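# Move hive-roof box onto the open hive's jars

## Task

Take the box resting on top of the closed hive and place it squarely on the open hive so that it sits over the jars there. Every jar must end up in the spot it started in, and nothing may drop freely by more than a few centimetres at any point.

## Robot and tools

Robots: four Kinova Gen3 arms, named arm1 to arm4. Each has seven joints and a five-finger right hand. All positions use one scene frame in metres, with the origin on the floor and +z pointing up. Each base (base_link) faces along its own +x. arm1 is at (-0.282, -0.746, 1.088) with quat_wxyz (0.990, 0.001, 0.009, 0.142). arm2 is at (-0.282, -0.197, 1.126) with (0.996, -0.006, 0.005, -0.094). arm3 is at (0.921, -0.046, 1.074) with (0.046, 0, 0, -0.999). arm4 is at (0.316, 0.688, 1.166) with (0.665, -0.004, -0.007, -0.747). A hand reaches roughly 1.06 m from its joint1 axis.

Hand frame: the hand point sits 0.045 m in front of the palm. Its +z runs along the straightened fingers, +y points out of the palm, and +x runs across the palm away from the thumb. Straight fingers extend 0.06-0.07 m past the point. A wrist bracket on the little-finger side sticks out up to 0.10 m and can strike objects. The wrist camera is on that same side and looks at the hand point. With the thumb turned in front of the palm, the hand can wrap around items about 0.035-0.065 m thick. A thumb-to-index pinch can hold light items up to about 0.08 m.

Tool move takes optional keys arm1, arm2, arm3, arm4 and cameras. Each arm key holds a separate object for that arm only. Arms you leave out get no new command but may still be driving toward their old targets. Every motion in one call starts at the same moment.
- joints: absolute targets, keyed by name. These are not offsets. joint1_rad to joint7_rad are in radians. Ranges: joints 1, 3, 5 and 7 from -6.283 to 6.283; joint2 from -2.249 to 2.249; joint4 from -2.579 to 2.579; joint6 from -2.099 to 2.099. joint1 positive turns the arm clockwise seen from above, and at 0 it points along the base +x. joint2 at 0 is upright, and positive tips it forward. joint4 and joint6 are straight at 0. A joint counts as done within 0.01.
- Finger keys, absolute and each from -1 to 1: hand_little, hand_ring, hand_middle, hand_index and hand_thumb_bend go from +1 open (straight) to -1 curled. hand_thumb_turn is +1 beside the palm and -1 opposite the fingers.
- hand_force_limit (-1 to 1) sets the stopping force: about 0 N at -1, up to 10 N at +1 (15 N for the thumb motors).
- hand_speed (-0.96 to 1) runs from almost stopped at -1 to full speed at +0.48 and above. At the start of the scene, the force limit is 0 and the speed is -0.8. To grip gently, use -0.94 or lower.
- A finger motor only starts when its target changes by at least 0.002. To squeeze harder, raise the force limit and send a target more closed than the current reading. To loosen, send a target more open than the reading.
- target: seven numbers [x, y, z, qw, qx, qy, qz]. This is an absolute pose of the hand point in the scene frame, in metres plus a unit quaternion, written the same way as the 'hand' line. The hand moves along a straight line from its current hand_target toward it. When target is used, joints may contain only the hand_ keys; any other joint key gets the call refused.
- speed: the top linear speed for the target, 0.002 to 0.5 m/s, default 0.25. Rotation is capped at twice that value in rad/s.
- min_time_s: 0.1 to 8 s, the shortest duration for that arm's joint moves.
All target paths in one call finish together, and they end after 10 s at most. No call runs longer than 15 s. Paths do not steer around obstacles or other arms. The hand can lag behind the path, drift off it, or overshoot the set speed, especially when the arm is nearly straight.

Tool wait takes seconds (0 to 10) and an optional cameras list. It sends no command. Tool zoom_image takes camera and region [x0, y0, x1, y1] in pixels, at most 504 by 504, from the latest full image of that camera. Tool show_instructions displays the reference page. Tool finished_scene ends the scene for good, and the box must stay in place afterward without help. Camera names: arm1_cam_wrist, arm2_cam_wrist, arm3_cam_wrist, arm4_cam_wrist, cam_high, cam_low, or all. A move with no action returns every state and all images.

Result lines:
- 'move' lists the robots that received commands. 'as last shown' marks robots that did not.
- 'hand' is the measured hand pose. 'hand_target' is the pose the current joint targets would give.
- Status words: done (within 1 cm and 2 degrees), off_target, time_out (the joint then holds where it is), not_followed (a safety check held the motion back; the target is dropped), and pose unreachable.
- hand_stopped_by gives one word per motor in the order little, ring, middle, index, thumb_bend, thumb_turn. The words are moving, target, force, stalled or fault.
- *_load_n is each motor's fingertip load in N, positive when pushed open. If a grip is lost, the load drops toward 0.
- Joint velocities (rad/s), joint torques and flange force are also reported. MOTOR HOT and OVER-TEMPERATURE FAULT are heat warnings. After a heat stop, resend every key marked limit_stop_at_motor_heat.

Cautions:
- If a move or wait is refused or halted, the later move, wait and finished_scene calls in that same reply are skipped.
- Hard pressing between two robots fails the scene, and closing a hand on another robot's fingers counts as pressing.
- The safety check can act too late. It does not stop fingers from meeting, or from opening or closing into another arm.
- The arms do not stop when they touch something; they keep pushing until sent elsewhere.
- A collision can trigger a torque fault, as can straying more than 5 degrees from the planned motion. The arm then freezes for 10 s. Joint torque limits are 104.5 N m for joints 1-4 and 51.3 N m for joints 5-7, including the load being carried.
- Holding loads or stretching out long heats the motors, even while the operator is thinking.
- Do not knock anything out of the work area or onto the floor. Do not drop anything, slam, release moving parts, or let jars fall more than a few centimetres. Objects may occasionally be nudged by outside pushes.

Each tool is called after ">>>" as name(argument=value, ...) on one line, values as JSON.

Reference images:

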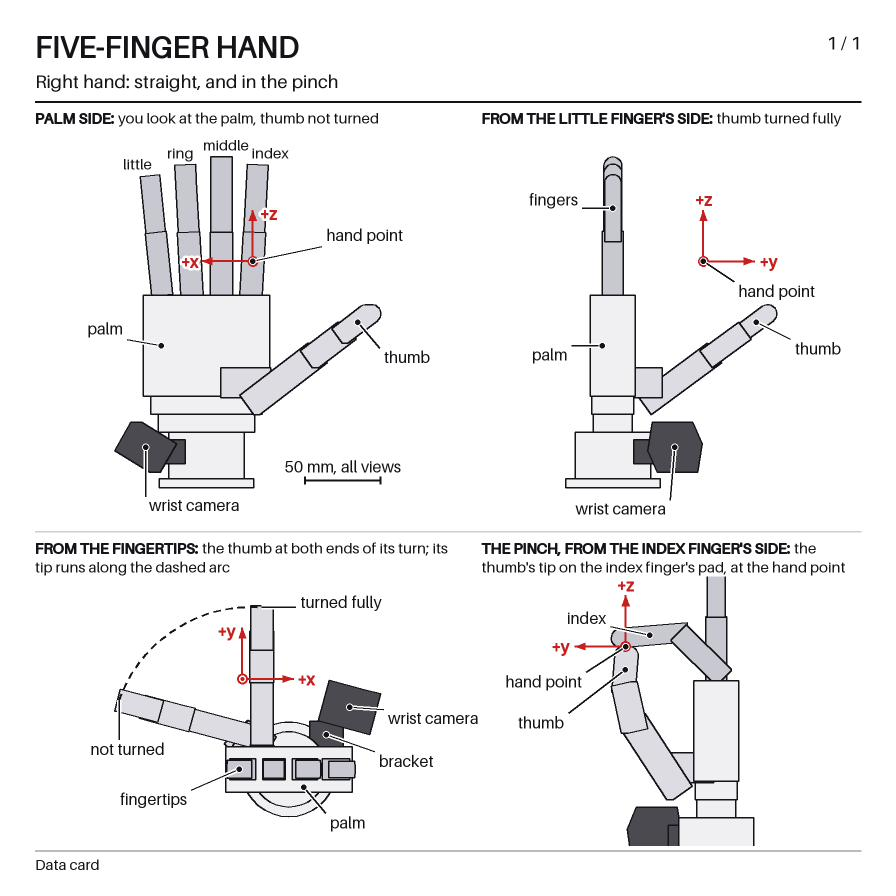

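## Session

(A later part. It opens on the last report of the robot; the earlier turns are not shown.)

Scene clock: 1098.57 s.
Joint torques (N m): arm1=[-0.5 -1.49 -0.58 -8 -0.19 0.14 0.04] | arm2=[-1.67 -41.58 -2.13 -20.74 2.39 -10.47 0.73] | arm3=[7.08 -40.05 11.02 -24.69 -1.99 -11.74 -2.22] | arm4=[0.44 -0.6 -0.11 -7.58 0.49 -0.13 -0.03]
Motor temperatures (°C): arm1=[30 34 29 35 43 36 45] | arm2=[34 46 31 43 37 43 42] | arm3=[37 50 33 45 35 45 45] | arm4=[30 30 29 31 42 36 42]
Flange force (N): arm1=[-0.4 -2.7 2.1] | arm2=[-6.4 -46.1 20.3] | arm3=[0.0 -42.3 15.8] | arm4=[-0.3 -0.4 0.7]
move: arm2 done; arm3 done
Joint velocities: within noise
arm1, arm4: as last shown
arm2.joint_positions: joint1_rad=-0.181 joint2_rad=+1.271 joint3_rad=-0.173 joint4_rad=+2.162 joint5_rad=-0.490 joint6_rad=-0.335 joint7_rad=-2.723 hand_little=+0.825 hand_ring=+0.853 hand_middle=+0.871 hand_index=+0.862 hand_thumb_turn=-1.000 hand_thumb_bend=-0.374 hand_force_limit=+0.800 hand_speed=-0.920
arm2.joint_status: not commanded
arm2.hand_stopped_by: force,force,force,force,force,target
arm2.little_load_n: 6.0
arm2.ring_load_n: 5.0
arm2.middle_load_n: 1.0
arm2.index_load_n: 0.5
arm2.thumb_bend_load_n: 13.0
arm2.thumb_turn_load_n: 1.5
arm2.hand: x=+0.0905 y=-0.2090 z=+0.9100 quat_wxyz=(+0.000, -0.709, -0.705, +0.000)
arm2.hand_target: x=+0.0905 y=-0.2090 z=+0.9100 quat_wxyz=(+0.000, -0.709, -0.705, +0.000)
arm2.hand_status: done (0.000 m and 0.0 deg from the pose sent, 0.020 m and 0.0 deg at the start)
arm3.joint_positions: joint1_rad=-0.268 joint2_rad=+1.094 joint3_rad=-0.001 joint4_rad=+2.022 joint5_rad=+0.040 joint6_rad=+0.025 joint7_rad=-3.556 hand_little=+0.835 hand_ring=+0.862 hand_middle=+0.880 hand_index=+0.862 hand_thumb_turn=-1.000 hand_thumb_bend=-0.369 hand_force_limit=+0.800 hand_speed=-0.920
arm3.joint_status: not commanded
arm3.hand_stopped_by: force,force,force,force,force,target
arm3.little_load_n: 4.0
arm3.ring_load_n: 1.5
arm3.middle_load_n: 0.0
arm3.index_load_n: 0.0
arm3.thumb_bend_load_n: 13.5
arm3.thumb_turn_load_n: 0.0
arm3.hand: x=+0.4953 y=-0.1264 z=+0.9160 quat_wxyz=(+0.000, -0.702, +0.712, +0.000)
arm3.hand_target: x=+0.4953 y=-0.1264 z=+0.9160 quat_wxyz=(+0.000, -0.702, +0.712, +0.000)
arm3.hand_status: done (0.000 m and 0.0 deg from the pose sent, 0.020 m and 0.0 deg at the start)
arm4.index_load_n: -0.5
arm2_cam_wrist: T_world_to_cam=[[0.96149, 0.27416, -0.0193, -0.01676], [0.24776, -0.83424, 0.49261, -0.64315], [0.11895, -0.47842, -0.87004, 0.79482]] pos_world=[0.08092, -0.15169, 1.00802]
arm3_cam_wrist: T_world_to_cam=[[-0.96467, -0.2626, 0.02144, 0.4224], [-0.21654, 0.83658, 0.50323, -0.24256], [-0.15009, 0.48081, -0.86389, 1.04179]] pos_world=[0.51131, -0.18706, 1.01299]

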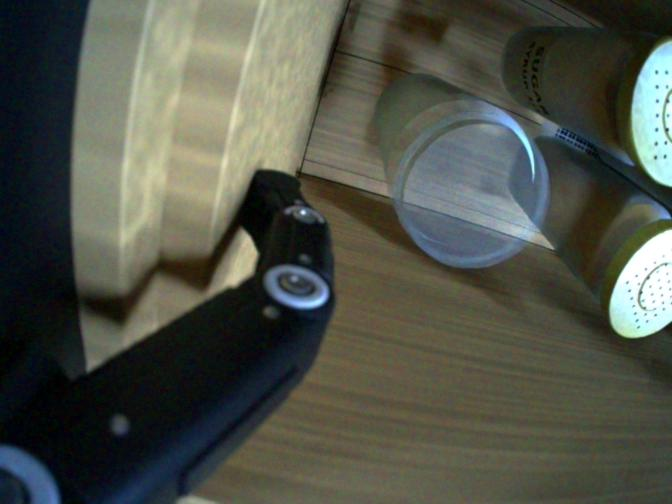

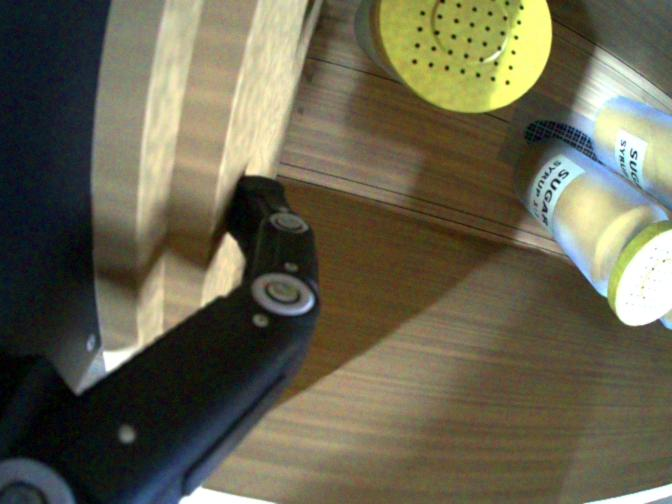

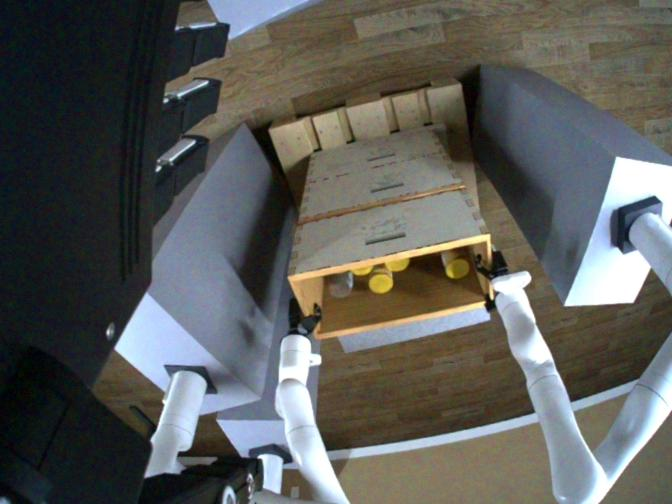

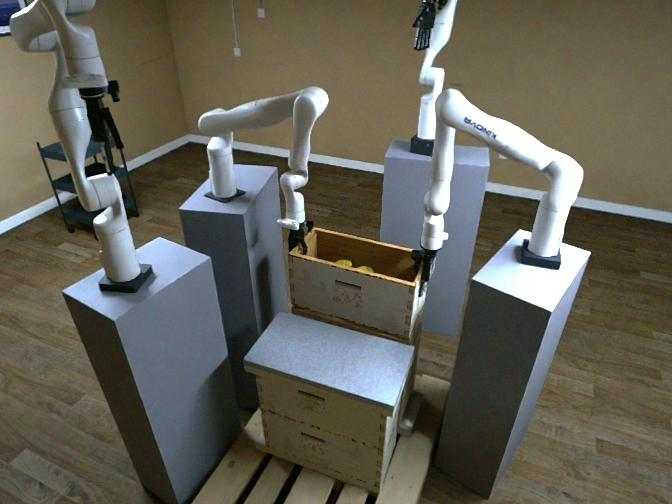

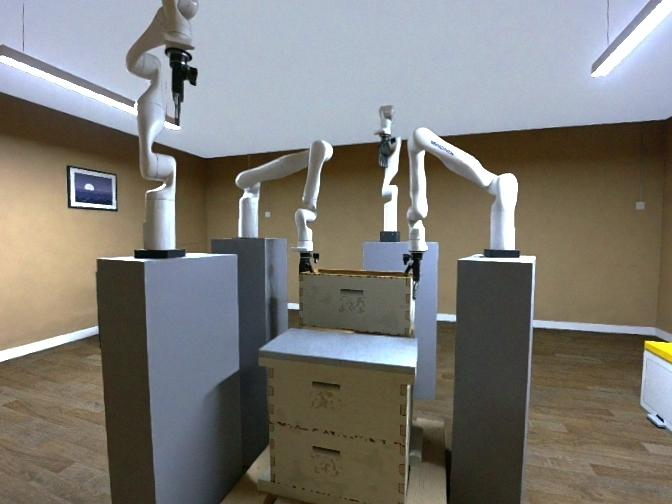

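>>> move(arm2={"target":[0.0925,-0.2090,0.902,0,0.7090,0.7052,0],"speed":0.02}, arm3={"target":[0.4973,-0.1264,0.908,0,-0.7022,0.7120,0],"speed":0.02})

>>> move(arm2={"target":[0.0925,-0.2090,0.898,0,0.7090,0.7052,0],"speed":0.01}, arm3={"target":[0.4973,-0.1264,0.904,0,-0.7022,0.7120,0],"speed":0.01}, cameras=["arm2_cam_wrist","arm3_cam_wrist","arm4_cam_wrist","cam_high","cam_low"])

>>> zoom_image(camera="arm3_cam_wrist", region=[260, 100, 400, 240])

>>> zoom_image(camera="arm2_cam_wrist", region=[280, 100, 420, 240])

>>> zoom_image(camera="cam_high", region=[380, 290, 440, 350])

>>> zoom_image(camera="cam_high", region=[270, 270, 340, 340])

Scene clock: 1149.20 s.
Joint torques (N m): arm1=[-0.52 -1.46 -0.62 -7.96 -0.18 0.18 0.05] | arm2=[-1.7 -41.89 -2.18 -20.61 2.39 -10.36 0.74] | arm3=[7.01 -40.22 11.02 -24.24 -2.04 -11.65 -2.17] | arm4=[0.44 -0.57 -0.07 -7.56 0.49 -0.14 0.04]
Motor temperatures (°C): arm1=[30 34 29 35 43 36 45] | arm2=[34 46 31 42 37 43 42] | arm3=[37 51 33 45 35 46 45] | arm4=[30 30 29 31 42 36 42]
Flange force (N): arm1=[-0.4 -2.8 2.1] | arm2=[-6.4 -46.1 20.1] | arm3=[0.0 -42.0 15.8] | arm4=[-0.1 -0.1 0.7]
move: arm2 done; arm3 done
Joint velocities: within noise
arm1, arm4: as last shown
arm2.joint_positions: joint1_rad=-0.181 joint2_rad=+1.291 joint3_rad=-0.172 joint4_rad=+2.143 joint5_rad=-0.487 joint6_rad=-0.336 joint7_rad=-2.721 hand_little=+0.825 hand_ring=+0.853 hand_middle=+0.871 hand_index=+0.862 hand_thumb_turn=-1.000 hand_thumb_bend=-0.374 hand_force_limit=+0.800 hand_speed=-0.920
arm2.joint_status: not commanded
arm2.hand_stopped_by: force,force,force,force,force,target
arm2.little_load_n: 6.0
arm2.ring_load_n: 5.0
arm2.middle_load_n: 1.0
arm2.index_load_n: 0.5
arm2.thumb_bend_load_n: 13.0
arm2.thumb_turn_load_n: 1.5
arm2.hand: x=+0.0925 y=-0.2090 z=+0.9020 quat_wxyz=(+0.000, -0.709, -0.705, +0.000)
arm2.hand_target: x=+0.0925 y=-0.2090 z=+0.9020 quat_wxyz=(+0.000, -0.709, -0.705, +0.000)
arm2.hand_status: done (0.000 m and 0.0 deg from the pose sent, 0.008 m and 0.0 deg at the start)
arm3.joint_positions: joint1_rad=-0.271 joint2_rad=+1.115 joint3_rad=+0.000 joint4_rad=+2.020 joint5_rad=+0.039 joint6_rad=+0.007 joint7_rad=-3.557 hand_little=+0.835 hand_ring=+0.862 hand_middle=+0.880 hand_index=+0.862 hand_thumb_turn=-1.000 hand_thumb_bend=-0.369 hand_force_limit=+0.800 hand_speed=-0.920
arm3.joint_status: not commanded
arm3.hand_stopped_by: force,force,force,force,force,target
arm3.little_load_n: 4.5
arm3.ring_load_n: 1.5
arm3.middle_load_n: 0.0
arm3.index_load_n: 0.0
arm3.thumb_bend_load_n: 13.0
arm3.thumb_turn_load_n: 0.0
arm3.hand: x=+0.4973 y=-0.1264 z=+0.9080 quat_wxyz=(+0.000, -0.702, +0.712, +0.000)
arm3.hand_target: x=+0.4973 y=-0.1264 z=+0.9080 quat_wxyz=(+0.000, -0.702, +0.712, +0.000)
arm3.hand_status: done (0.000 m and 0.0 deg from the pose sent, 0.008 m and 0.0 deg at the start)
arm4.index_load_n: 0.0
pictures: none

Scene clock: 1150.17 s.
Joint torques (N m): arm1=[-0.54 -1.51 -0.62 -8.04 -0.18 0.15 0.02] | arm2=[-1.67 -41.91 -2.14 -20.29 2.28 -10.24 0.71] | arm3=[6.95 -40.27 11 -23.84 -2.08 -11.53 -2.17] | arm4=[0.44 -0.61 -0.13 -7.55 0.46 -0.12 -0.01]
Motor temperatures (°C): arm1=[30 34 29 35 43 36 45] | arm2=[34 46 31 42 37 43 42] | arm3=[37 51 33 45 35 46 45] | arm4=[30 30 29 31 42 36 42]
Flange force (N): arm1=[-0.4 -2.9 2.3] | arm2=[-6.5 -45.9 20.2] | arm3=[0.1 -41.3 16.0] | arm4=[-0.3 -0.4 0.6]
move: arm2 done; arm3 done
Joint velocities: within noise
arm1.joint_positions: joint1_rad=+0.755 joint2_rad=-0.334 joint3_rad=-0.105 joint4_rad=+1.570 joint5_rad=-0.038 joint6_rad=+1.931 joint7_rad=-2.043 hand_little=+1.000 hand_ring=+1.000 hand_middle=+1.000 hand_index=+1.000 hand_thumb_turn=+1.000 hand_thumb_bend=+1.000 hand_force_limit=+0.000 hand_speed=-0.800
arm1.joint_status: not commanded
arm1.hand_stopped_by: target,target,target,target,target,target
arm1.little_load_n: 0.0
arm1.ring_load_n: 0.0
arm1.middle_load_n: 0.0
arm1.index_load_n: 0.0
arm1.thumb_bend_load_n: -0.5
arm1.thumb_turn_load_n: 0.0
arm1.hand: x=-0.0720 y=-0.7882 z=+1.5467 quat_wxyz=(+0.022, -0.403, -0.915, +0.004)
arm1.hand_target: x=-0.0720 y=-0.7882 z=+1.5467 quat_wxyz=(+0.022, -0.403, -0.915, +0.004)
arm1.hand_status: not commanded
arm2.joint_positions: joint1_rad=-0.179 joint2_rad=+1.302 joint3_rad=-0.173 joint4_rad=+2.136 joint5_rad=-0.485 joint6_rad=-0.340 joint7_rad=-2.721 hand_little=+0.825 hand_ring=+0.853 hand_middle=+0.871 hand_index=+0.862 hand_thumb_turn=-1.000 hand_thumb_bend=-0.374 hand_force_limit=+0.800 hand_speed=-0.920
arm2.joint_status: not commanded
arm2.hand_stopped_by: force,force,force,force,force,target
arm2.little_load_n: 6.0
arm2.ring_load_n: 5.0
arm2.middle_load_n: 1.0
arm2.index_load_n: 0.5
arm2.thumb_bend_load_n: 13.0
arm2.thumb_turn_load_n: 1.5
arm2.hand: x=+0.0925 y=-0.2090 z=+0.8980 quat_wxyz=(+0.000, -0.709, -0.705, +0.000)
arm2.hand_target: x=+0.0925 y=-0.2090 z=+0.8980 quat_wxyz=(+0.000, -0.709, -0.705, +0.000)
arm2.hand_status: done (0.000 m and 0.0 deg from the pose sent, 0.004 m and 0.0 deg at the start)
arm3.joint_positions: joint1_rad=-0.271 joint2_rad=+1.126 joint3_rad=+0.000 joint4_rad=+2.016 joint5_rad=+0.039 joint6_rad=+0.000 joint7_rad=-3.557 hand_little=+0.835 hand_ring=+0.862 hand_middle=+0.880 hand_index=+0.862 hand_thumb_turn=-1.000 hand_thumb_bend=-0.369 hand_force_limit=+0.800 hand_speed=-0.920
arm3.joint_status: not commanded
arm3.hand_stopped_by: force,force,force,force,force,target
arm3.little_load_n: 4.0
arm3.ring_load_n: 2.0
arm3.middle_load_n: -0.5
arm3.index_load_n: 0.0
arm3.thumb_bend_load_n: 13.5
arm3.thumb_turn_load_n: 0.0
arm3.hand: x=+0.4973 y=-0.1264 z=+0.9040 quat_wxyz=(+0.000, -0.702, +0.712, +0.000)
arm3.hand_target: x=+0.4973 y=-0.1264 z=+0.9040 quat_wxyz=(+0.000, -0.702, +0.712, +0.000)
arm3.hand_status: done (0.000 m and 0.0 deg from the pose sent, 0.004 m and 0.0 deg at the start)
arm4.joint_positions: joint1_rad=+0.021 joint2_rad=-0.363 joint3_rad=-0.121 joint4_rad=+1.502 joint5_rad=+0.012 joint6_rad=+1.929 joint7_rad=-2.067 hand_little=+1.000 hand_ring=+1.000 hand_middle=+1.000 hand_index=+1.000 hand_thumb_turn=+1.000 hand_thumb_bend=+1.000 hand_force_limit=+0.000 hand_speed=-0.800
arm4.joint_status: not commanded
arm4.hand_stopped_by: target,target,target,target,target,target
arm4.little_load_n: 0.0
arm4.ring_load_n: 0.0
arm4.middle_load_n: 0.0
arm4.index_load_n: 0.0
arm4.thumb_bend_load_n: 0.0
arm4.thumb_turn_load_n: 0.0
arm4.hand: x=+0.3280 y=+0.4803 z=+1.6593 quat_wxyz=(-0.024, -0.865, -0.500, +0.044)
arm4.hand_target: x=+0.3280 y=+0.4803 z=+1.6593 quat_wxyz=(-0.024, -0.865, -0.500, +0.044)
arm4.hand_status: not commanded
arm2_cam_wrist: T_world_to_cam=[[0.96149, 0.27416, -0.0193, -0.01891], [0.24776, -0.83424, 0.49261, -0.63773], [0.11895, -0.47842, -0.87004, 0.78414]] pos_world=[0.08292, -0.15169, 0.99602]
arm3_cam_wrist: T_world_to_cam=[[-0.96467, -0.2626, 0.02144, 0.42449], [-0.21654, 0.83658, 0.50323, -0.23611], [-0.15009, 0.48081, -0.86389, 1.03171]] pos_world=[0.51321, -0.18706, 1.00099]

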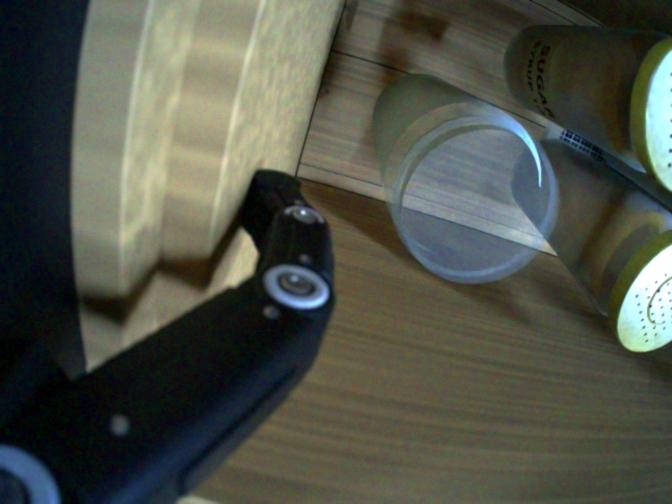

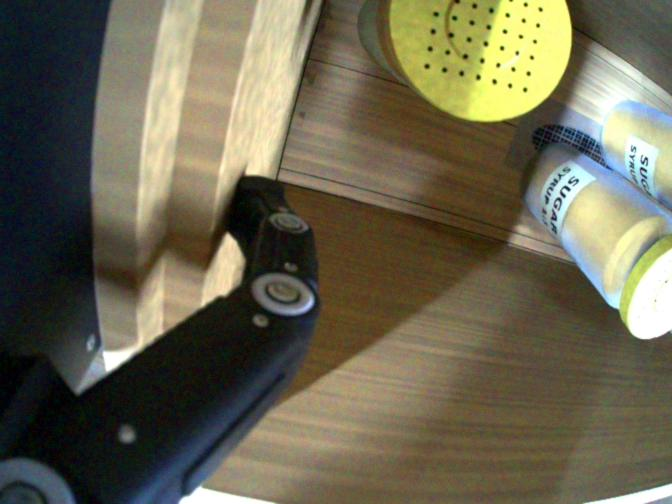

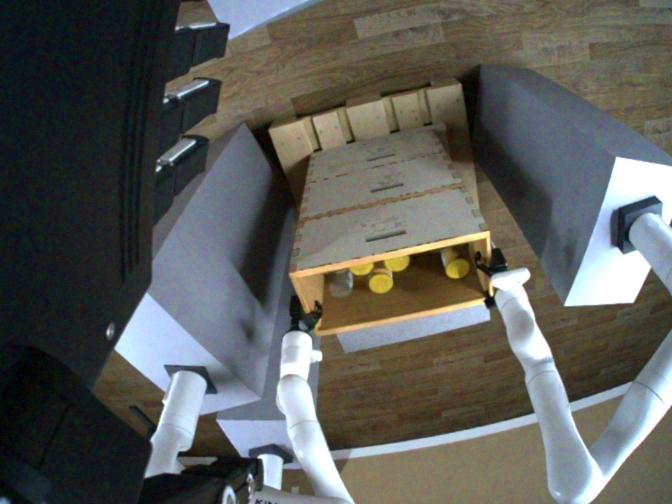

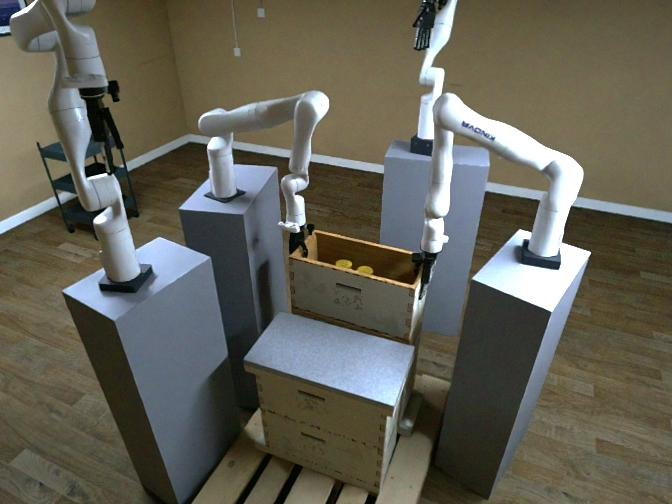

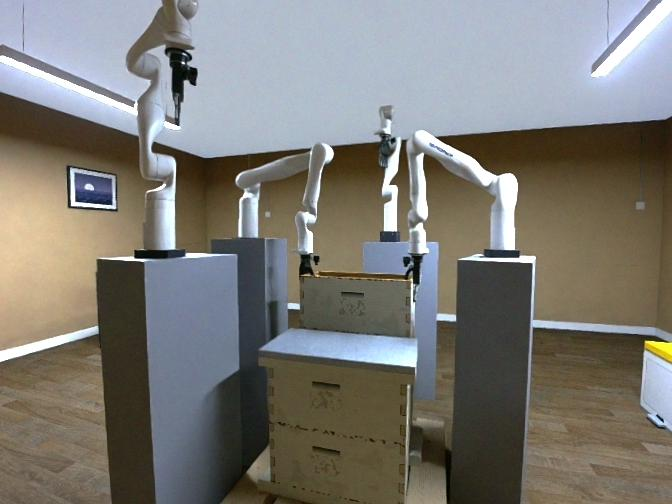

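Scaled by 3.600 from the camera's image (finer frame: 960x720).

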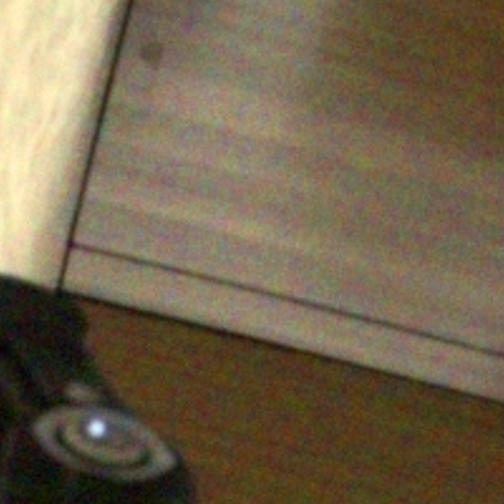

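Scaled by 3.600 from the camera's image (finer frame: 960x720).

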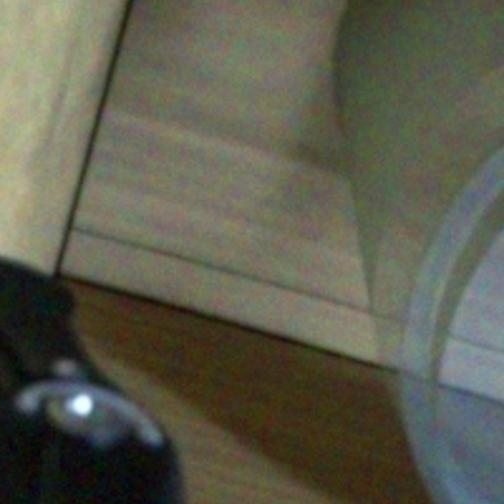

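Scaled by 8.400 from the camera's image (finer frame: 960x720).

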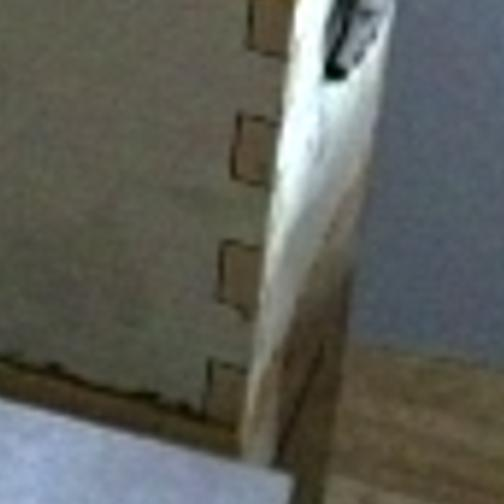

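Scaled by 7.200 from the camera's image (finer frame: 960x720).

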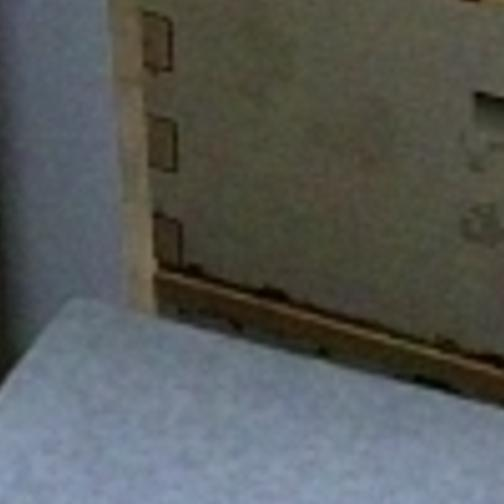

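>>> move(arm2={"target":[0.0925,-0.2090,0.894,0,0.7090,0.7052,0],"speed":0.01}, arm3={"target":[0.4973,-0.1264,0.900,0,-0.7022,0.7120,0],"speed":0.01})

>>> move(arm2={"target":[0.0925,-0.2090,0.892,0,0.7090,0.7052,0],"speed":0.01}, arm3={"target":[0.4973,-0.1264,0.898,0,-0.7022,0.7120,0],"speed":0.01})

Scene clock: 1158.67 s.
Joint torques (N m): arm1=[-0.58 -1.53 -0.58 -8.02 -0.17 0.17 0.03] | arm2=[-2.95 -43.1 -2.7 -24.23 2.85 -11.5 1.08] | arm3=[10.94 -27.64 15.59 -24.18 -2.07 -11.6 -2.13] | arm4=[0.44 -0.59 -0.1 -7.57 0.53 -0.16 -0.05]
Motor temperatures (°C): arm1=[30 34 29 35 43 36 45] | arm2=[34 46 31 42 37 43 42] | arm3=[37 51 33 45 35 46 45] | arm4=[30 30 29 31 42 36 42]
Flange force (N): arm1=[-0.4 -2.7 2.2] | arm2=[-9.6 -53.3 14.6] | arm3=[9.8 -45.8 -18.4] | arm4=[-0.2 -0.4 0.7]
move: arm2 done; arm3 done
Joint velocities: within noise
arm1, arm4: as last shown
arm1.thumb_bend_load_n: 0.0
arm2.joint_positions: joint1_rad=-0.178 joint2_rad=+1.313 joint3_rad=-0.174 joint4_rad=+2.129 joint5_rad=-0.483 joint6_rad=-0.344 joint7_rad=-2.721 hand_little=+0.825 hand_ring=+0.853 hand_middle=+0.871 hand_index=+0.862 hand_thumb_turn=-1.000 hand_thumb_bend=-0.374 hand_force_limit=+0.800 hand_speed=-0.920
arm2.joint_status: not commanded
arm2.hand_stopped_by: force,force,force,force,force,target
arm2.little_load_n: 3.0
arm2.ring_load_n: 2.5
arm2.middle_load_n: 0.0
arm2.index_load_n: 0.0
arm2.thumb_bend_load_n: 13.5
arm2.thumb_turn_load_n: 0.5
arm2.hand: x=+0.0925 y=-0.2090 z=+0.8940 quat_wxyz=(+0.000, -0.709, -0.705, +0.000)
arm2.hand_target: x=+0.0925 y=-0.2090 z=+0.8940 quat_wxyz=(+0.000, -0.709, -0.705, +0.000)
arm2.hand_status: done (0.000 m and 0.0 deg from the pose sent, 0.004 m and 0.0 deg at the start)
arm3.joint_positions: joint1_rad=-0.271 joint2_rad=+1.136 joint3_rad=+0.000 joint4_rad=+2.011 joint5_rad=+0.039 joint6_rad=-0.006 joint7_rad=-3.557 hand_little=+0.835 hand_ring=+0.863 hand_middle=+0.880 hand_index=+0.862 hand_thumb_turn=-1.000 hand_thumb_bend=-0.369 hand_force_limit=+0.800 hand_speed=-0.920
arm3.joint_status: not commanded
arm3.hand_stopped_by: force,force,force,force,force,target
arm3.little_load_n: 5.5
arm3.ring_load_n: 3.5
arm3.middle_load_n: 0.0
arm3.index_load_n: 2.5
arm3.thumb_bend_load_n: 11.0
arm3.thumb_turn_load_n: 0.5
arm3.hand: x=+0.4973 y=-0.1264 z=+0.9000 quat_wxyz=(+0.000, -0.702, +0.712, +0.000)
arm3.hand_target: x=+0.4973 y=-0.1264 z=+0.9000 quat_wxyz=(+0.000, -0.702, +0.712, +0.000)
arm3.hand_status: done (0.000 m and 0.0 deg from the pose sent, 0.004 m and 0.0 deg at the start)
pictures: none

Scene clock: 1159.63 s.
Joint torques (N m): arm1=[-0.59 -1.42 -0.64 -7.96 -0.22 0.18 0.02] | arm2=[-2.87 -33.53 -2.3 -32.79 3.75 -12.47 1.42] | arm3=[9.39 -24.87 14.3 -25.19 -2.04 -11.94 -2.03] | arm4=[0.48 -0.52 -0.08 -7.56 0.5 -0.12 0]
Motor temperatures (°C): arm1=[30 34 29 35 43 36 45] | arm2=[34 46 31 42 37 43 42] | arm3=[37 51 33 45 35 46 45] | arm4=[30 30 29 31 42 36 42]
Flange force (N): arm1=[-0.4 -3.0 2.2] | arm2=[-8.5 -63.5 -28.0] | arm3=[5.5 -46.4 -27.6] | arm4=[0.0 -0.3 0.8]
move: arm2 done; arm3 done
Joint velocities: within noise
arm1, arm4: as last shown
arm2.joint_positions: joint1_rad=-0.178 joint2_rad=+1.318 joint3_rad=-0.174 joint4_rad=+2.126 joint5_rad=-0.482 joint6_rad=-0.346 joint7_rad=-2.721 hand_little=+0.825 hand_ring=+0.853 hand_middle=+0.871 hand_index=+0.862 hand_thumb_turn=-1.000 hand_thumb_bend=-0.374 hand_force_limit=+0.800 hand_speed=-0.920
arm2.joint_status: not commanded
arm2.hand_stopped_by: force,force,force,force,force,target
arm2.little_load_n: 2.0
arm2.ring_load_n: 1.5
arm2.middle_load_n: 0.0
arm2.index_load_n: 0.0
arm2.thumb_bend_load_n: 13.0
arm2.thumb_turn_load_n: 0.5
arm2.hand: x=+0.0925 y=-0.2090 z=+0.8920 quat_wxyz=(+0.000, -0.709, -0.705, +0.000)
arm2.hand_target: x=+0.0925 y=-0.2090 z=+0.8920 quat_wxyz=(+0.000, -0.709, -0.705, +0.000)
arm2.hand_status: done (0.000 m and 0.0 deg from the pose sent, 0.002 m and 0.0 deg at the start)
arm3.joint_positions: joint1_rad=-0.271 joint2_rad=+1.141 joint3_rad=+0.001 joint4_rad=+2.009 joint5_rad=+0.039 joint6_rad=-0.009 joint7_rad=-3.557 hand_little=+0.835 hand_ring=+0.863 hand_middle=+0.880 hand_index=+0.862 hand_thumb_turn=-1.000 hand_thumb_bend=-0.369 hand_force_limit=+0.800 hand_speed=-0.920
arm3.joint_status: not commanded
arm3.hand_stopped_by: force,force,force,force,force,target
arm3.little_load_n: 6.5
arm3.ring_load_n: 4.0
arm3.middle_load_n: 0.0
arm3.index_load_n: 3.0
arm3.thumb_bend_load_n: 11.0
arm3.thumb_turn_load_n: 0.5
arm3.hand: x=+0.4973 y=-0.1264 z=+0.8980 quat_wxyz=(+0.000, -0.702, +0.712, +0.000)
arm3.hand_target: x=+0.4973 y=-0.1264 z=+0.8980 quat_wxyz=(+0.000, -0.702, +0.712, +0.000)
arm3.hand_status: done (0.000 m and 0.0 deg from the pose sent, 0.002 m and 0.0 deg at the start)
pictures: none

>>> move(arm2={"target":[0.0905,-0.2090,0.8935,0,0.7090,0.7052,0],"speed":0.01}, arm3={"target":[0.4993,-0.1264,0.8995,0,-0.7022,0.7120,0],"speed":0.01}, cameras=["arm2_cam_wrist","arm3_cam_wrist","arm4_cam_wrist","cam_high","cam_low"])

>>> zoom_image(camera="arm3_cam_wrist", region=[260, 100, 400, 240])

>>> zoom_image(camera="arm2_cam_wrist", region=[280, 100, 420, 240])

>>> zoom_image(camera="cam_high", region=[380, 290, 440, 350])

>>> zoom_image(camera="cam_high", region=[270, 270, 340, 340])

>>> zoom_image(camera="arm4_cam_wrist", region=[280, 160, 500, 360])

Scene clock: 1175.93 s.
Joint torques (N m): arm1=[-0.54 -1.48 -0.61 -8.03 -0.12 0.19 0.03] | arm2=[-1.43 -31.34 -2.23 -7.12 0.94 -5.1 0.12] | arm3=[3.34 -32.11 6.49 -10.8 -1.23 -5.95 -1.12] | arm4=[0.44 -0.62 -0.13 -7.58 0.52 -0.14 -0.02]
Motor temperatures (°C): arm1=[30 34 29 35 43 36 45] | arm2=[33 46 31 43 37 44 42] | arm3=[37 50 33 45 35 46 45] | arm4=[30 30 29 31 42 36 42]
Flange force (N): arm1=[-0.3 -2.8 2.4] | arm2=[-6.0 -20.5 19.7] | arm3=[0.7 -16.9 17.3] | arm4=[-0.3 -0.4 0.7]
move: arm2 done; arm3 done
Joint velocities: within noise
arm1, arm4: as last shown
arm2.joint_positions: joint1_rad=-0.176 joint2_rad=+1.316 joint3_rad=-0.177 joint4_rad=+2.134 joint5_rad=-0.481 joint6_rad=-0.353 joint7_rad=-2.722 hand_little=+0.825 hand_ring=+0.853 hand_middle=+0.871 hand_index=+0.862 hand_thumb_turn=-1.000 hand_thumb_bend=-0.374 hand_force_limit=+0.800 hand_speed=-0.920
arm2.joint_status: not commanded
arm2.hand_stopped_by: force,force,force,force,force,target
arm2.little_load_n: 6.5
arm2.ring_load_n: 6.0
arm2.middle_load_n: 2.5
arm2.index_load_n: 2.5
arm2.thumb_bend_load_n: 12.5
arm2.thumb_turn_load_n: 0.5
arm2.hand: x=+0.0906 y=-0.2090 z=+0.8936 quat_wxyz=(+0.000, -0.709, -0.705, +0.000)
arm2.hand_target: x=+0.0905 y=-0.2090 z=+0.8935 quat_wxyz=(+0.000, -0.709, -0.705, +0.000)
arm2.hand_status: done (0.000 m and 0.0 deg from the pose sent, 0.002 m and 0.0 deg at the start)
arm3.joint_positions: joint1_rad=-0.273 joint2_rad=+1.137 joint3_rad=+0.001 joint4_rad=+2.017 joint5_rad=+0.038 joint6_rad=-0.013 joint7_rad=-3.558 hand_little=+0.835 hand_ring=+0.863 hand_middle=+0.880 hand_index=+0.862 hand_thumb_turn=-1.000 hand_thumb_bend=-0.369 hand_force_limit=+0.800 hand_speed=-0.920
arm3.joint_status: not commanded
arm3.hand_stopped_by: force,force,force,force,force,target
arm3.little_load_n: 7.5
arm3.ring_load_n: 5.0
arm3.middle_load_n: 1.0
arm3.index_load_n: 3.5
arm3.thumb_bend_load_n: 12.5
arm3.thumb_turn_load_n: 0.5
arm3.hand: x=+0.4992 y=-0.1264 z=+0.8995 quat_wxyz=(+0.000, -0.702, +0.712, +0.000)
arm3.hand_target: x=+0.4993 y=-0.1264 z=+0.8995 quat_wxyz=(+0.000, -0.702, +0.712, +0.000)
arm3.hand_status: done (0.000 m and 0.0 deg from the pose sent, 0.003 m and 0.0 deg at the start)
arm2_cam_wrist: T_world_to_cam=[[0.96149, 0.27417, -0.01909, -0.01738], [0.24766, -0.83424, 0.49265, -0.63513], [0.11915, -0.47841, -0.87002, 0.7805]] pos_world=[0.08102, -0.15169, 0.99162]
arm3_cam_wrist: T_world_to_cam=[[-0.96467, -0.26256, 0.02158, 0.42639], [-0.21645, 0.83659, 0.50325, -0.23353], [-0.15019, 0.4808, -0.86387, 1.02824]] pos_world=[0.51521, -0.18706, 0.99659]

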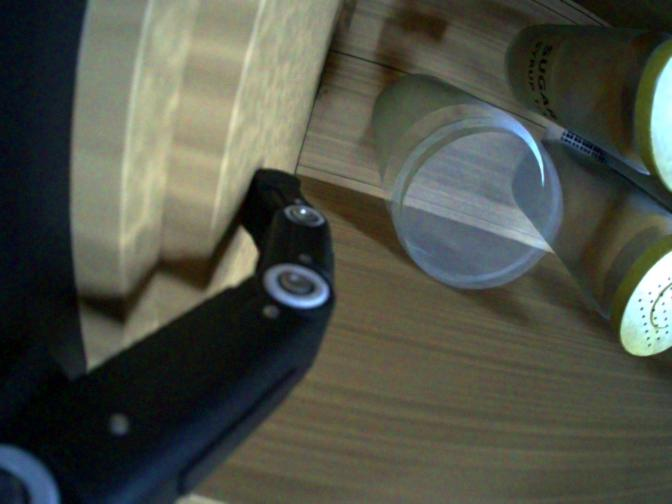

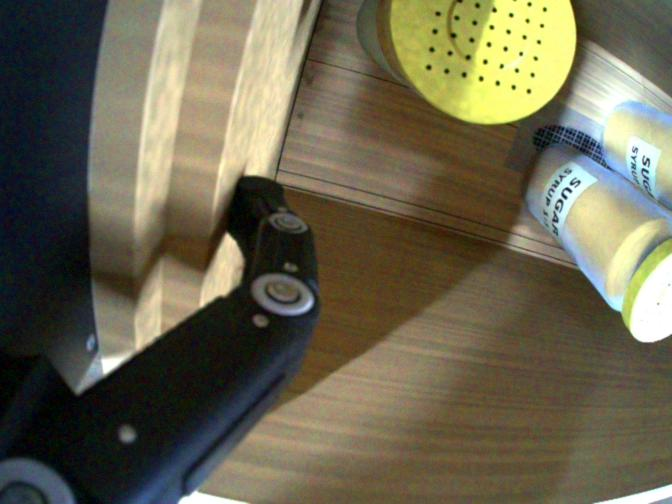

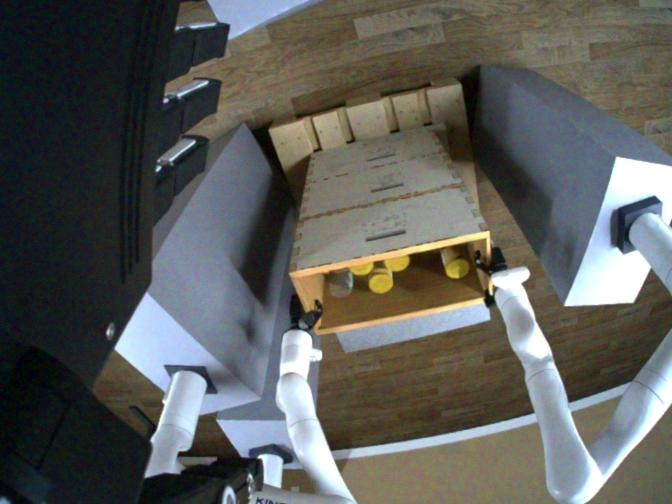

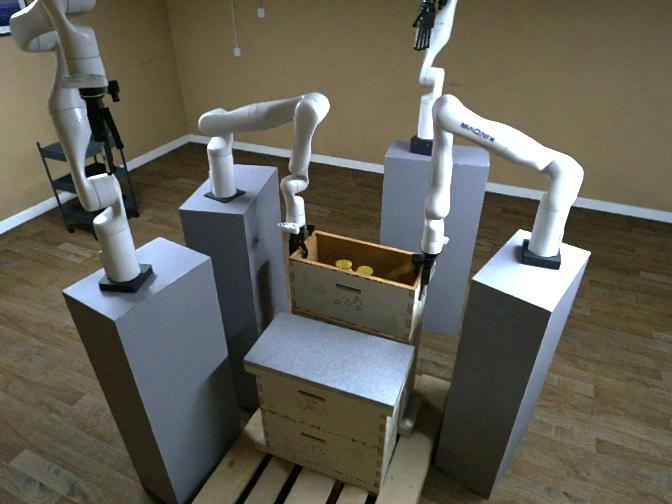

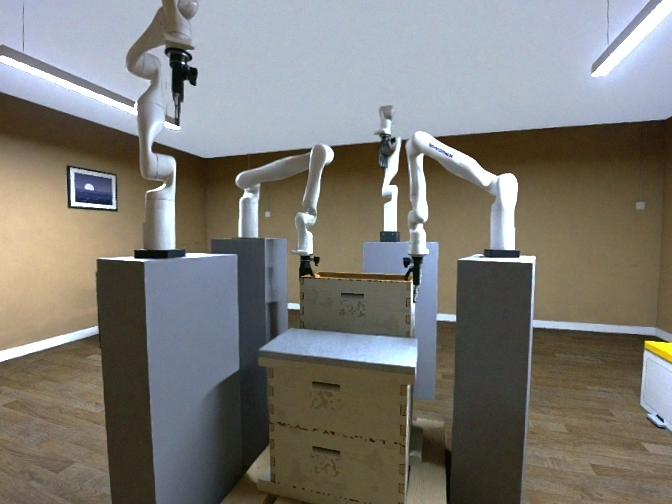

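Scaled by 3.600 from the camera's image (finer frame: 960x720).

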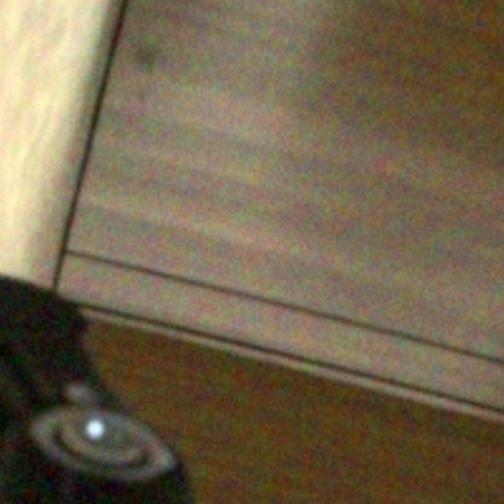

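Scaled by 3.600 from the camera's image (finer frame: 960x720).

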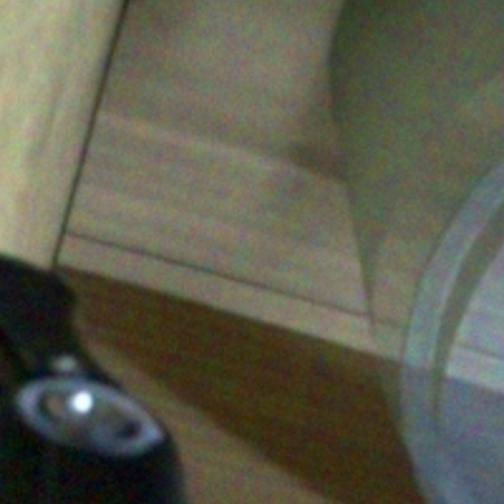

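Scaled by 8.400 from the camera's image (finer frame: 960x720).

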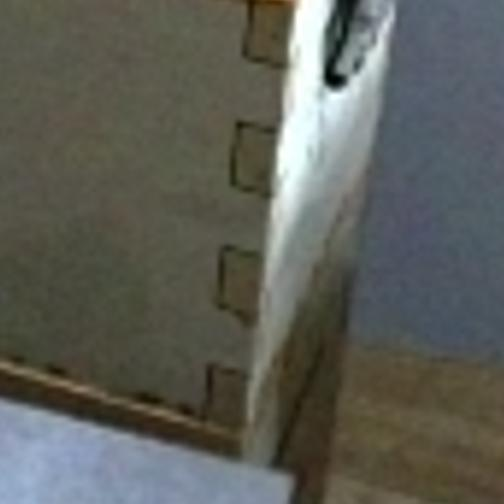

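Scaled by 7.200 from the camera's image (finer frame: 960x720).

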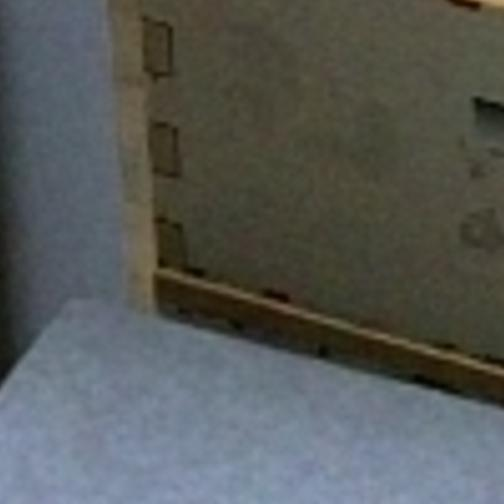

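Scaled by 2.291 from the camera's image (finer frame: 960x720).

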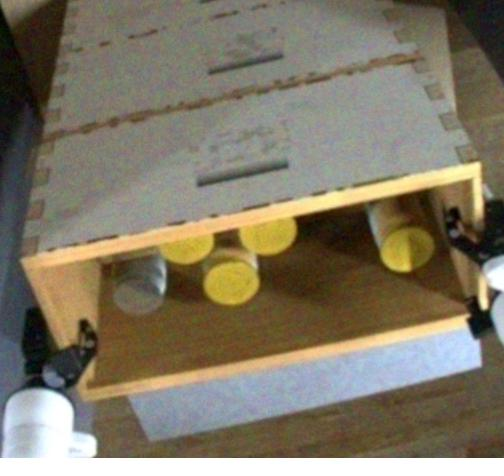

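>>> move(arm2={"target":[0.0897,-0.2090,0.8927,0,0.7090,0.7052,0],"speed":0.005}, arm3={"target":[0.5001,-0.1264,0.8987,0,-0.7022,0.7120,0],"speed":0.005})

>>> move(arm2={"joints":{"hand_thumb_bend":0.1,"hand_speed":-0.85}}, arm3={"joints":{"hand_thumb_bend":0.1,"hand_speed":-0.85}})

>>> move(arm2={"joints":{"hand_index":1,"hand_middle":1,"hand_ring":1,"hand_little":1,"hand_speed":-0.85}}, arm3={"joints":{"hand_index":1,"hand_middle":1,"hand_ring":1,"hand_little":1,"hand_speed":-0.85}}, cameras=["arm2_cam_wrist","arm3_cam_wrist"])

Scene clock: 1189.60 s.
Joint torques (N m): arm1=[-0.55 -1.53 -0.6 -8.02 -0.18 0.14 -0.02] | arm2=[-1.82 -27.91 -2.12 -4.17 0.45 -3.94 -0.07] | arm3=[2.3 -21.99 5.07 -5.61 -0.68 -3.64 -0.58] | arm4=[0.43 -0.55 -0.07 -7.57 0.5 -0.1 -0.01]
Motor temperatures (°C): arm1=[30 34 29 35 43 36 45] | arm2=[33 46 31 42 37 43 42] | arm3=[37 50 32 44 35 45 45] | arm4=[30 30 29 31 42 36 42]
Flange force (N): arm1=[-0.5 -3.0 2.2] | arm2=[-7.4 -14.5 17.1] | arm3=[2.3 -7.7 0.1] | arm4=[-0.1 -0.2 0.8]
move: arm2 done; arm3 done
Joint velocities: within noise
arm1, arm4: as last shown
arm1.middle_load_n: -0.5
arm2.joint_positions: joint1_rad=-0.175 joint2_rad=+1.319 joint3_rad=-0.178 joint4_rad=+2.135 joint5_rad=-0.480 joint6_rad=-0.357 joint7_rad=-2.722 hand_little=+0.825 hand_ring=+0.853 hand_middle=+0.872 hand_index=+0.862 hand_thumb_turn=-1.000 hand_thumb_bend=-0.374 hand_force_limit=+0.800 hand_speed=-0.920
arm2.joint_status: not commanded
arm2.hand_stopped_by: force,force,force,force,force,target
arm2.little_load_n: 6.5
arm2.ring_load_n: 6.0
arm2.middle_load_n: 3.0
arm2.index_load_n: 3.0
arm2.thumb_bend_load_n: 13.0
arm2.thumb_turn_load_n: 0.5
arm2.hand: x=+0.0897 y=-0.2090 z=+0.8927 quat_wxyz=(+0.000, -0.709, -0.705, +0.000)
arm2.hand_target: x=+0.0897 y=-0.2090 z=+0.8927 quat_wxyz=(+0.000, -0.709, -0.705, +0.000)
arm2.hand_status: done (0.000 m and 0.0 deg from the pose sent, 0.001 m and 0.0 deg at the start)
arm3.joint_positions: joint1_rad=-0.274 joint2_rad=+1.140 joint3_rad=+0.001 joint4_rad=+2.018 joint5_rad=+0.037 joint6_rad=-0.016 joint7_rad=-3.559 hand_little=+0.835 hand_ring=+0.863 hand_middle=+0.881 hand_index=+0.862 hand_thumb_turn=-1.000 hand_thumb_bend=-0.369 hand_force_limit=+0.800 hand_speed=-0.920
arm3.joint_status: not commanded
arm3.hand_stopped_by: force,force,force,force,force,target
arm3.little_load_n: 9.0
arm3.ring_load_n: 6.0
arm3.middle_load_n: 2.0
arm3.index_load_n: 4.5
arm3.thumb_bend_load_n: 12.0
arm3.thumb_turn_load_n: 0.0
arm3.hand: x=+0.5001 y=-0.1264 z=+0.8987 quat_wxyz=(+0.000, -0.702, +0.712, +0.000)
arm3.hand_target: x=+0.5001 y=-0.1264 z=+0.8987 quat_wxyz=(+0.000, -0.702, +0.712, +0.000)
arm3.hand_status: done (0.000 m and 0.0 deg from the pose sent, 0.001 m and 0.0 deg at the start)
pictures: none

Scene clock: 1192.30 s.
Joint torques (N m): arm1=[-0.57 -1.51 -0.63 -8.04 -0.16 0.14 0.01] | arm2=[-1.7 -26.83 -2.17 -5.91 0.73 -4.22 -0.02] | arm3=[2.37 -22.4 5.66 -6.49 -0.47 -3.89 -0.36] | arm4=[0.41 -0.59 -0.09 -7.58 0.49 -0.14 -0.03]
Motor temperatures (°C): arm1=[30 34 29 35 43 36 45] | arm2=[33 46 31 42 37 43 42] | arm3=[37 49 32 44 35 45 45] | arm4=[30 30 29 31 42 36 42]
Flange force (N): arm1=[-0.4 -3.0 2.2] | arm2=[-6.8 -16.7 10.7] | arm3=[2.4 -9.8 -0.2] | arm4=[-0.2 -0.4 0.7]
move: arm2 done; arm3 done
Joint velocities: within noise
arm1, arm4: as last shown
arm1.middle_load_n: 0.0
arm2.joint_positions: joint1_rad=-0.175 joint2_rad=+1.319 joint3_rad=-0.178 joint4_rad=+2.135 joint5_rad=-0.480 joint6_rad=-0.357 joint7_rad=-2.722 hand_little=+0.825 hand_ring=+0.853 hand_middle=+0.872 hand_index=+0.862 hand_thumb_turn=-1.000 hand_thumb_bend=+0.100 hand_force_limit=+0.800 hand_speed=-0.850
arm2.joint_status: all done
arm2.hand_stopped_by: force,force,force,force,target,target
arm2.little_load_n: 6.0
arm2.ring_load_n: 5.5
arm2.middle_load_n: 2.0
arm2.index_load_n: 2.5
arm2.thumb_bend_load_n: 0.0
arm2.thumb_turn_load_n: 0.0
arm2.hand: x=+0.0897 y=-0.2090 z=+0.8927 quat_wxyz=(+0.000, -0.709, -0.705, +0.000)
arm2.hand_target: x=+0.0897 y=-0.2090 z=+0.8927 quat_wxyz=(+0.000, -0.709, -0.705, +0.000)
arm2.hand_status: not commanded
arm3.joint_positions: joint1_rad=-0.274 joint2_rad=+1.140 joint3_rad=+0.001 joint4_rad=+2.018 joint5_rad=+0.037 joint6_rad=-0.016 joint7_rad=-3.559 hand_little=+0.835 hand_ring=+0.863 hand_middle=+0.881 hand_index=+0.862 hand_thumb_turn=-1.000 hand_thumb_bend=+0.100 hand_force_limit=+0.800 hand_speed=-0.850
arm3.joint_status: all done
arm3.hand_stopped_by: force,force,force,force,target,target
arm3.little_load_n: 7.5
arm3.ring_load_n: 4.5
arm3.middle_load_n: 0.5
arm3.index_load_n: 3.0
arm3.thumb_bend_load_n: 0.0
arm3.thumb_turn_load_n: 0.0
arm3.hand: x=+0.5001 y=-0.1264 z=+0.8987 quat_wxyz=(+0.000, -0.702, +0.712, +0.000)
arm3.hand_target: x=+0.5001 y=-0.1264 z=+0.8987 quat_wxyz=(+0.000, -0.702, +0.712, +0.000)
arm3.hand_status: not commanded
pictures: none

Scene clock: 1193.20 s.
Joint torques (N m): arm1=[-0.51 -1.46 -0.62 -8 -0.19 0.16 0.02] | arm2=[-2.2 -25.83 -2 -5.97 0.99 -3.81 0.49] | arm3=[1.97 -21.53 4.45 -4.66 -0.69 -2.57 -0.58] | arm4=[0.45 -0.63 -0.06 -7.57 0.48 -0.1 -0.01]
Motor temperatures (°C): arm1=[30 34 29 35 43 36 45] | arm2=[33 46 31 42 37 43 42] | arm3=[37 49 32 44 35 45 45] | arm4=[30 30 29 31 42 36 42]
Flange force (N): arm1=[-0.4 -2.9 2.2] | arm2=[-7.0 -18.3 8.2] | arm3=[1.4 -7.8 1.6] | arm4=[-0.3 -0.1 0.8]
move: arm2 done; arm3 done
Joint velocities: within noise
arm1, arm4: as last shown
arm2.joint_positions: joint1_rad=-0.175 joint2_rad=+1.319 joint3_rad=-0.178 joint4_rad=+2.135 joint5_rad=-0.480 joint6_rad=-0.357 joint7_rad=-2.722 hand_little=+1.000 hand_ring=+1.000 hand_middle=+1.000 hand_index=+1.000 hand_thumb_turn=-1.000 hand_thumb_bend=+0.100 hand_force_limit=+0.800 hand_speed=-0.850
arm2.joint_status: all done
arm2.hand_stopped_by: target,target,target,target,target,target
arm2.little_load_n: 0.0
arm2.ring_load_n: 0.0
arm2.middle_load_n: 0.0
arm2.index_load_n: 0.0
arm2.thumb_bend_load_n: 0.0
arm2.thumb_turn_load_n: 0.0
arm2.hand: x=+0.0897 y=-0.2090 z=+0.8927 quat_wxyz=(+0.000, -0.709, -0.705, +0.000)
arm2.hand_target: x=+0.0897 y=-0.2090 z=+0.8927 quat_wxyz=(+0.000, -0.709, -0.705, +0.000)
arm2.hand_status: not commanded
arm3.joint_positions: joint1_rad=-0.274 joint2_rad=+1.140 joint3_rad=+0.001 joint4_rad=+2.018 joint5_rad=+0.037 joint6_rad=-0.016 joint7_rad=-3.559 hand_little=+1.000 hand_ring=+1.000 hand_middle=+1.000 hand_index=+1.000 hand_thumb_turn=-1.000 hand_thumb_bend=+0.100 hand_force_limit=+0.800 hand_speed=-0.850
arm3.joint_status: all done
arm3.hand_stopped_by: target,target,target,target,target,target
arm3.little_load_n: 0.0
arm3.ring_load_n: 0.0
arm3.middle_load_n: 0.0
arm3.index_load_n: 0.0
arm3.thumb_bend_load_n: 0.5
arm3.thumb_turn_load_n: 0.0
arm3.hand: x=+0.5001 y=-0.1264 z=+0.8987 quat_wxyz=(+0.000, -0.702, +0.712, +0.000)
arm3.hand_target: x=+0.5001 y=-0.1264 z=+0.8987 quat_wxyz=(+0.000, -0.702, +0.712, +0.000)
arm3.hand_status: not commanded
arm4.ring_load_n: 0.5
arm2_cam_wrist: T_world_to_cam=[[0.96149, 0.27416, -0.0193, -0.01632], [0.24776, -0.83424, 0.49261, -0.63443], [0.11895, -0.47842, -0.87004, 0.77986]] pos_world=[0.08012, -0.15169, 0.99072]
arm3_cam_wrist: T_world_to_cam=[[-0.96466, -0.26261, 0.02147, 0.42727], [-0.21655, 0.83662, 0.50316, -0.23275], [-0.1501, 0.48073, -0.86393, 1.02758]] pos_world=[0.51601, -0.18706, 0.99569]

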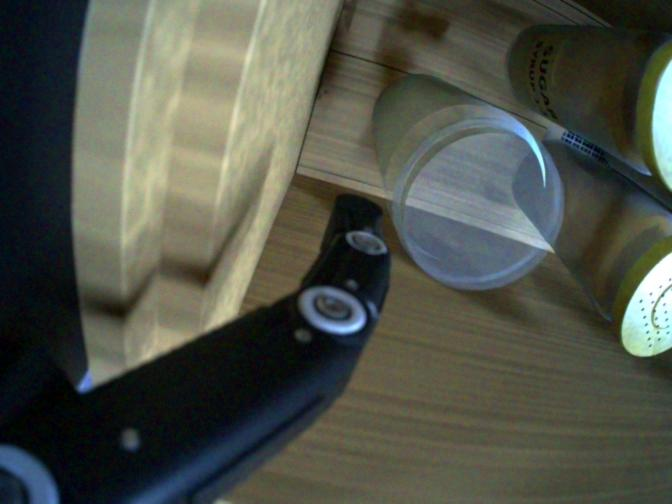

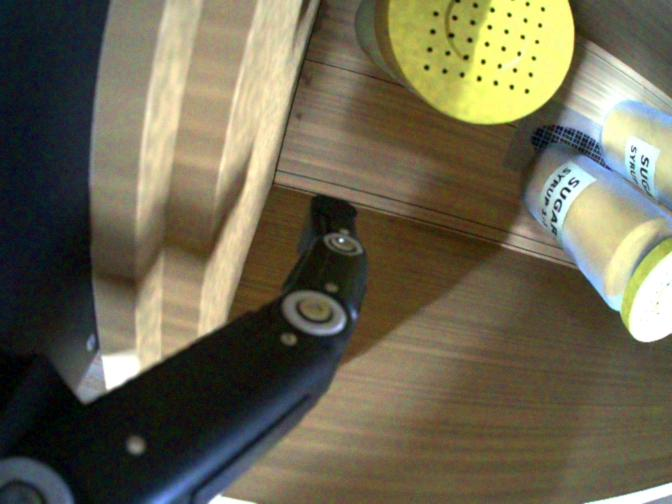

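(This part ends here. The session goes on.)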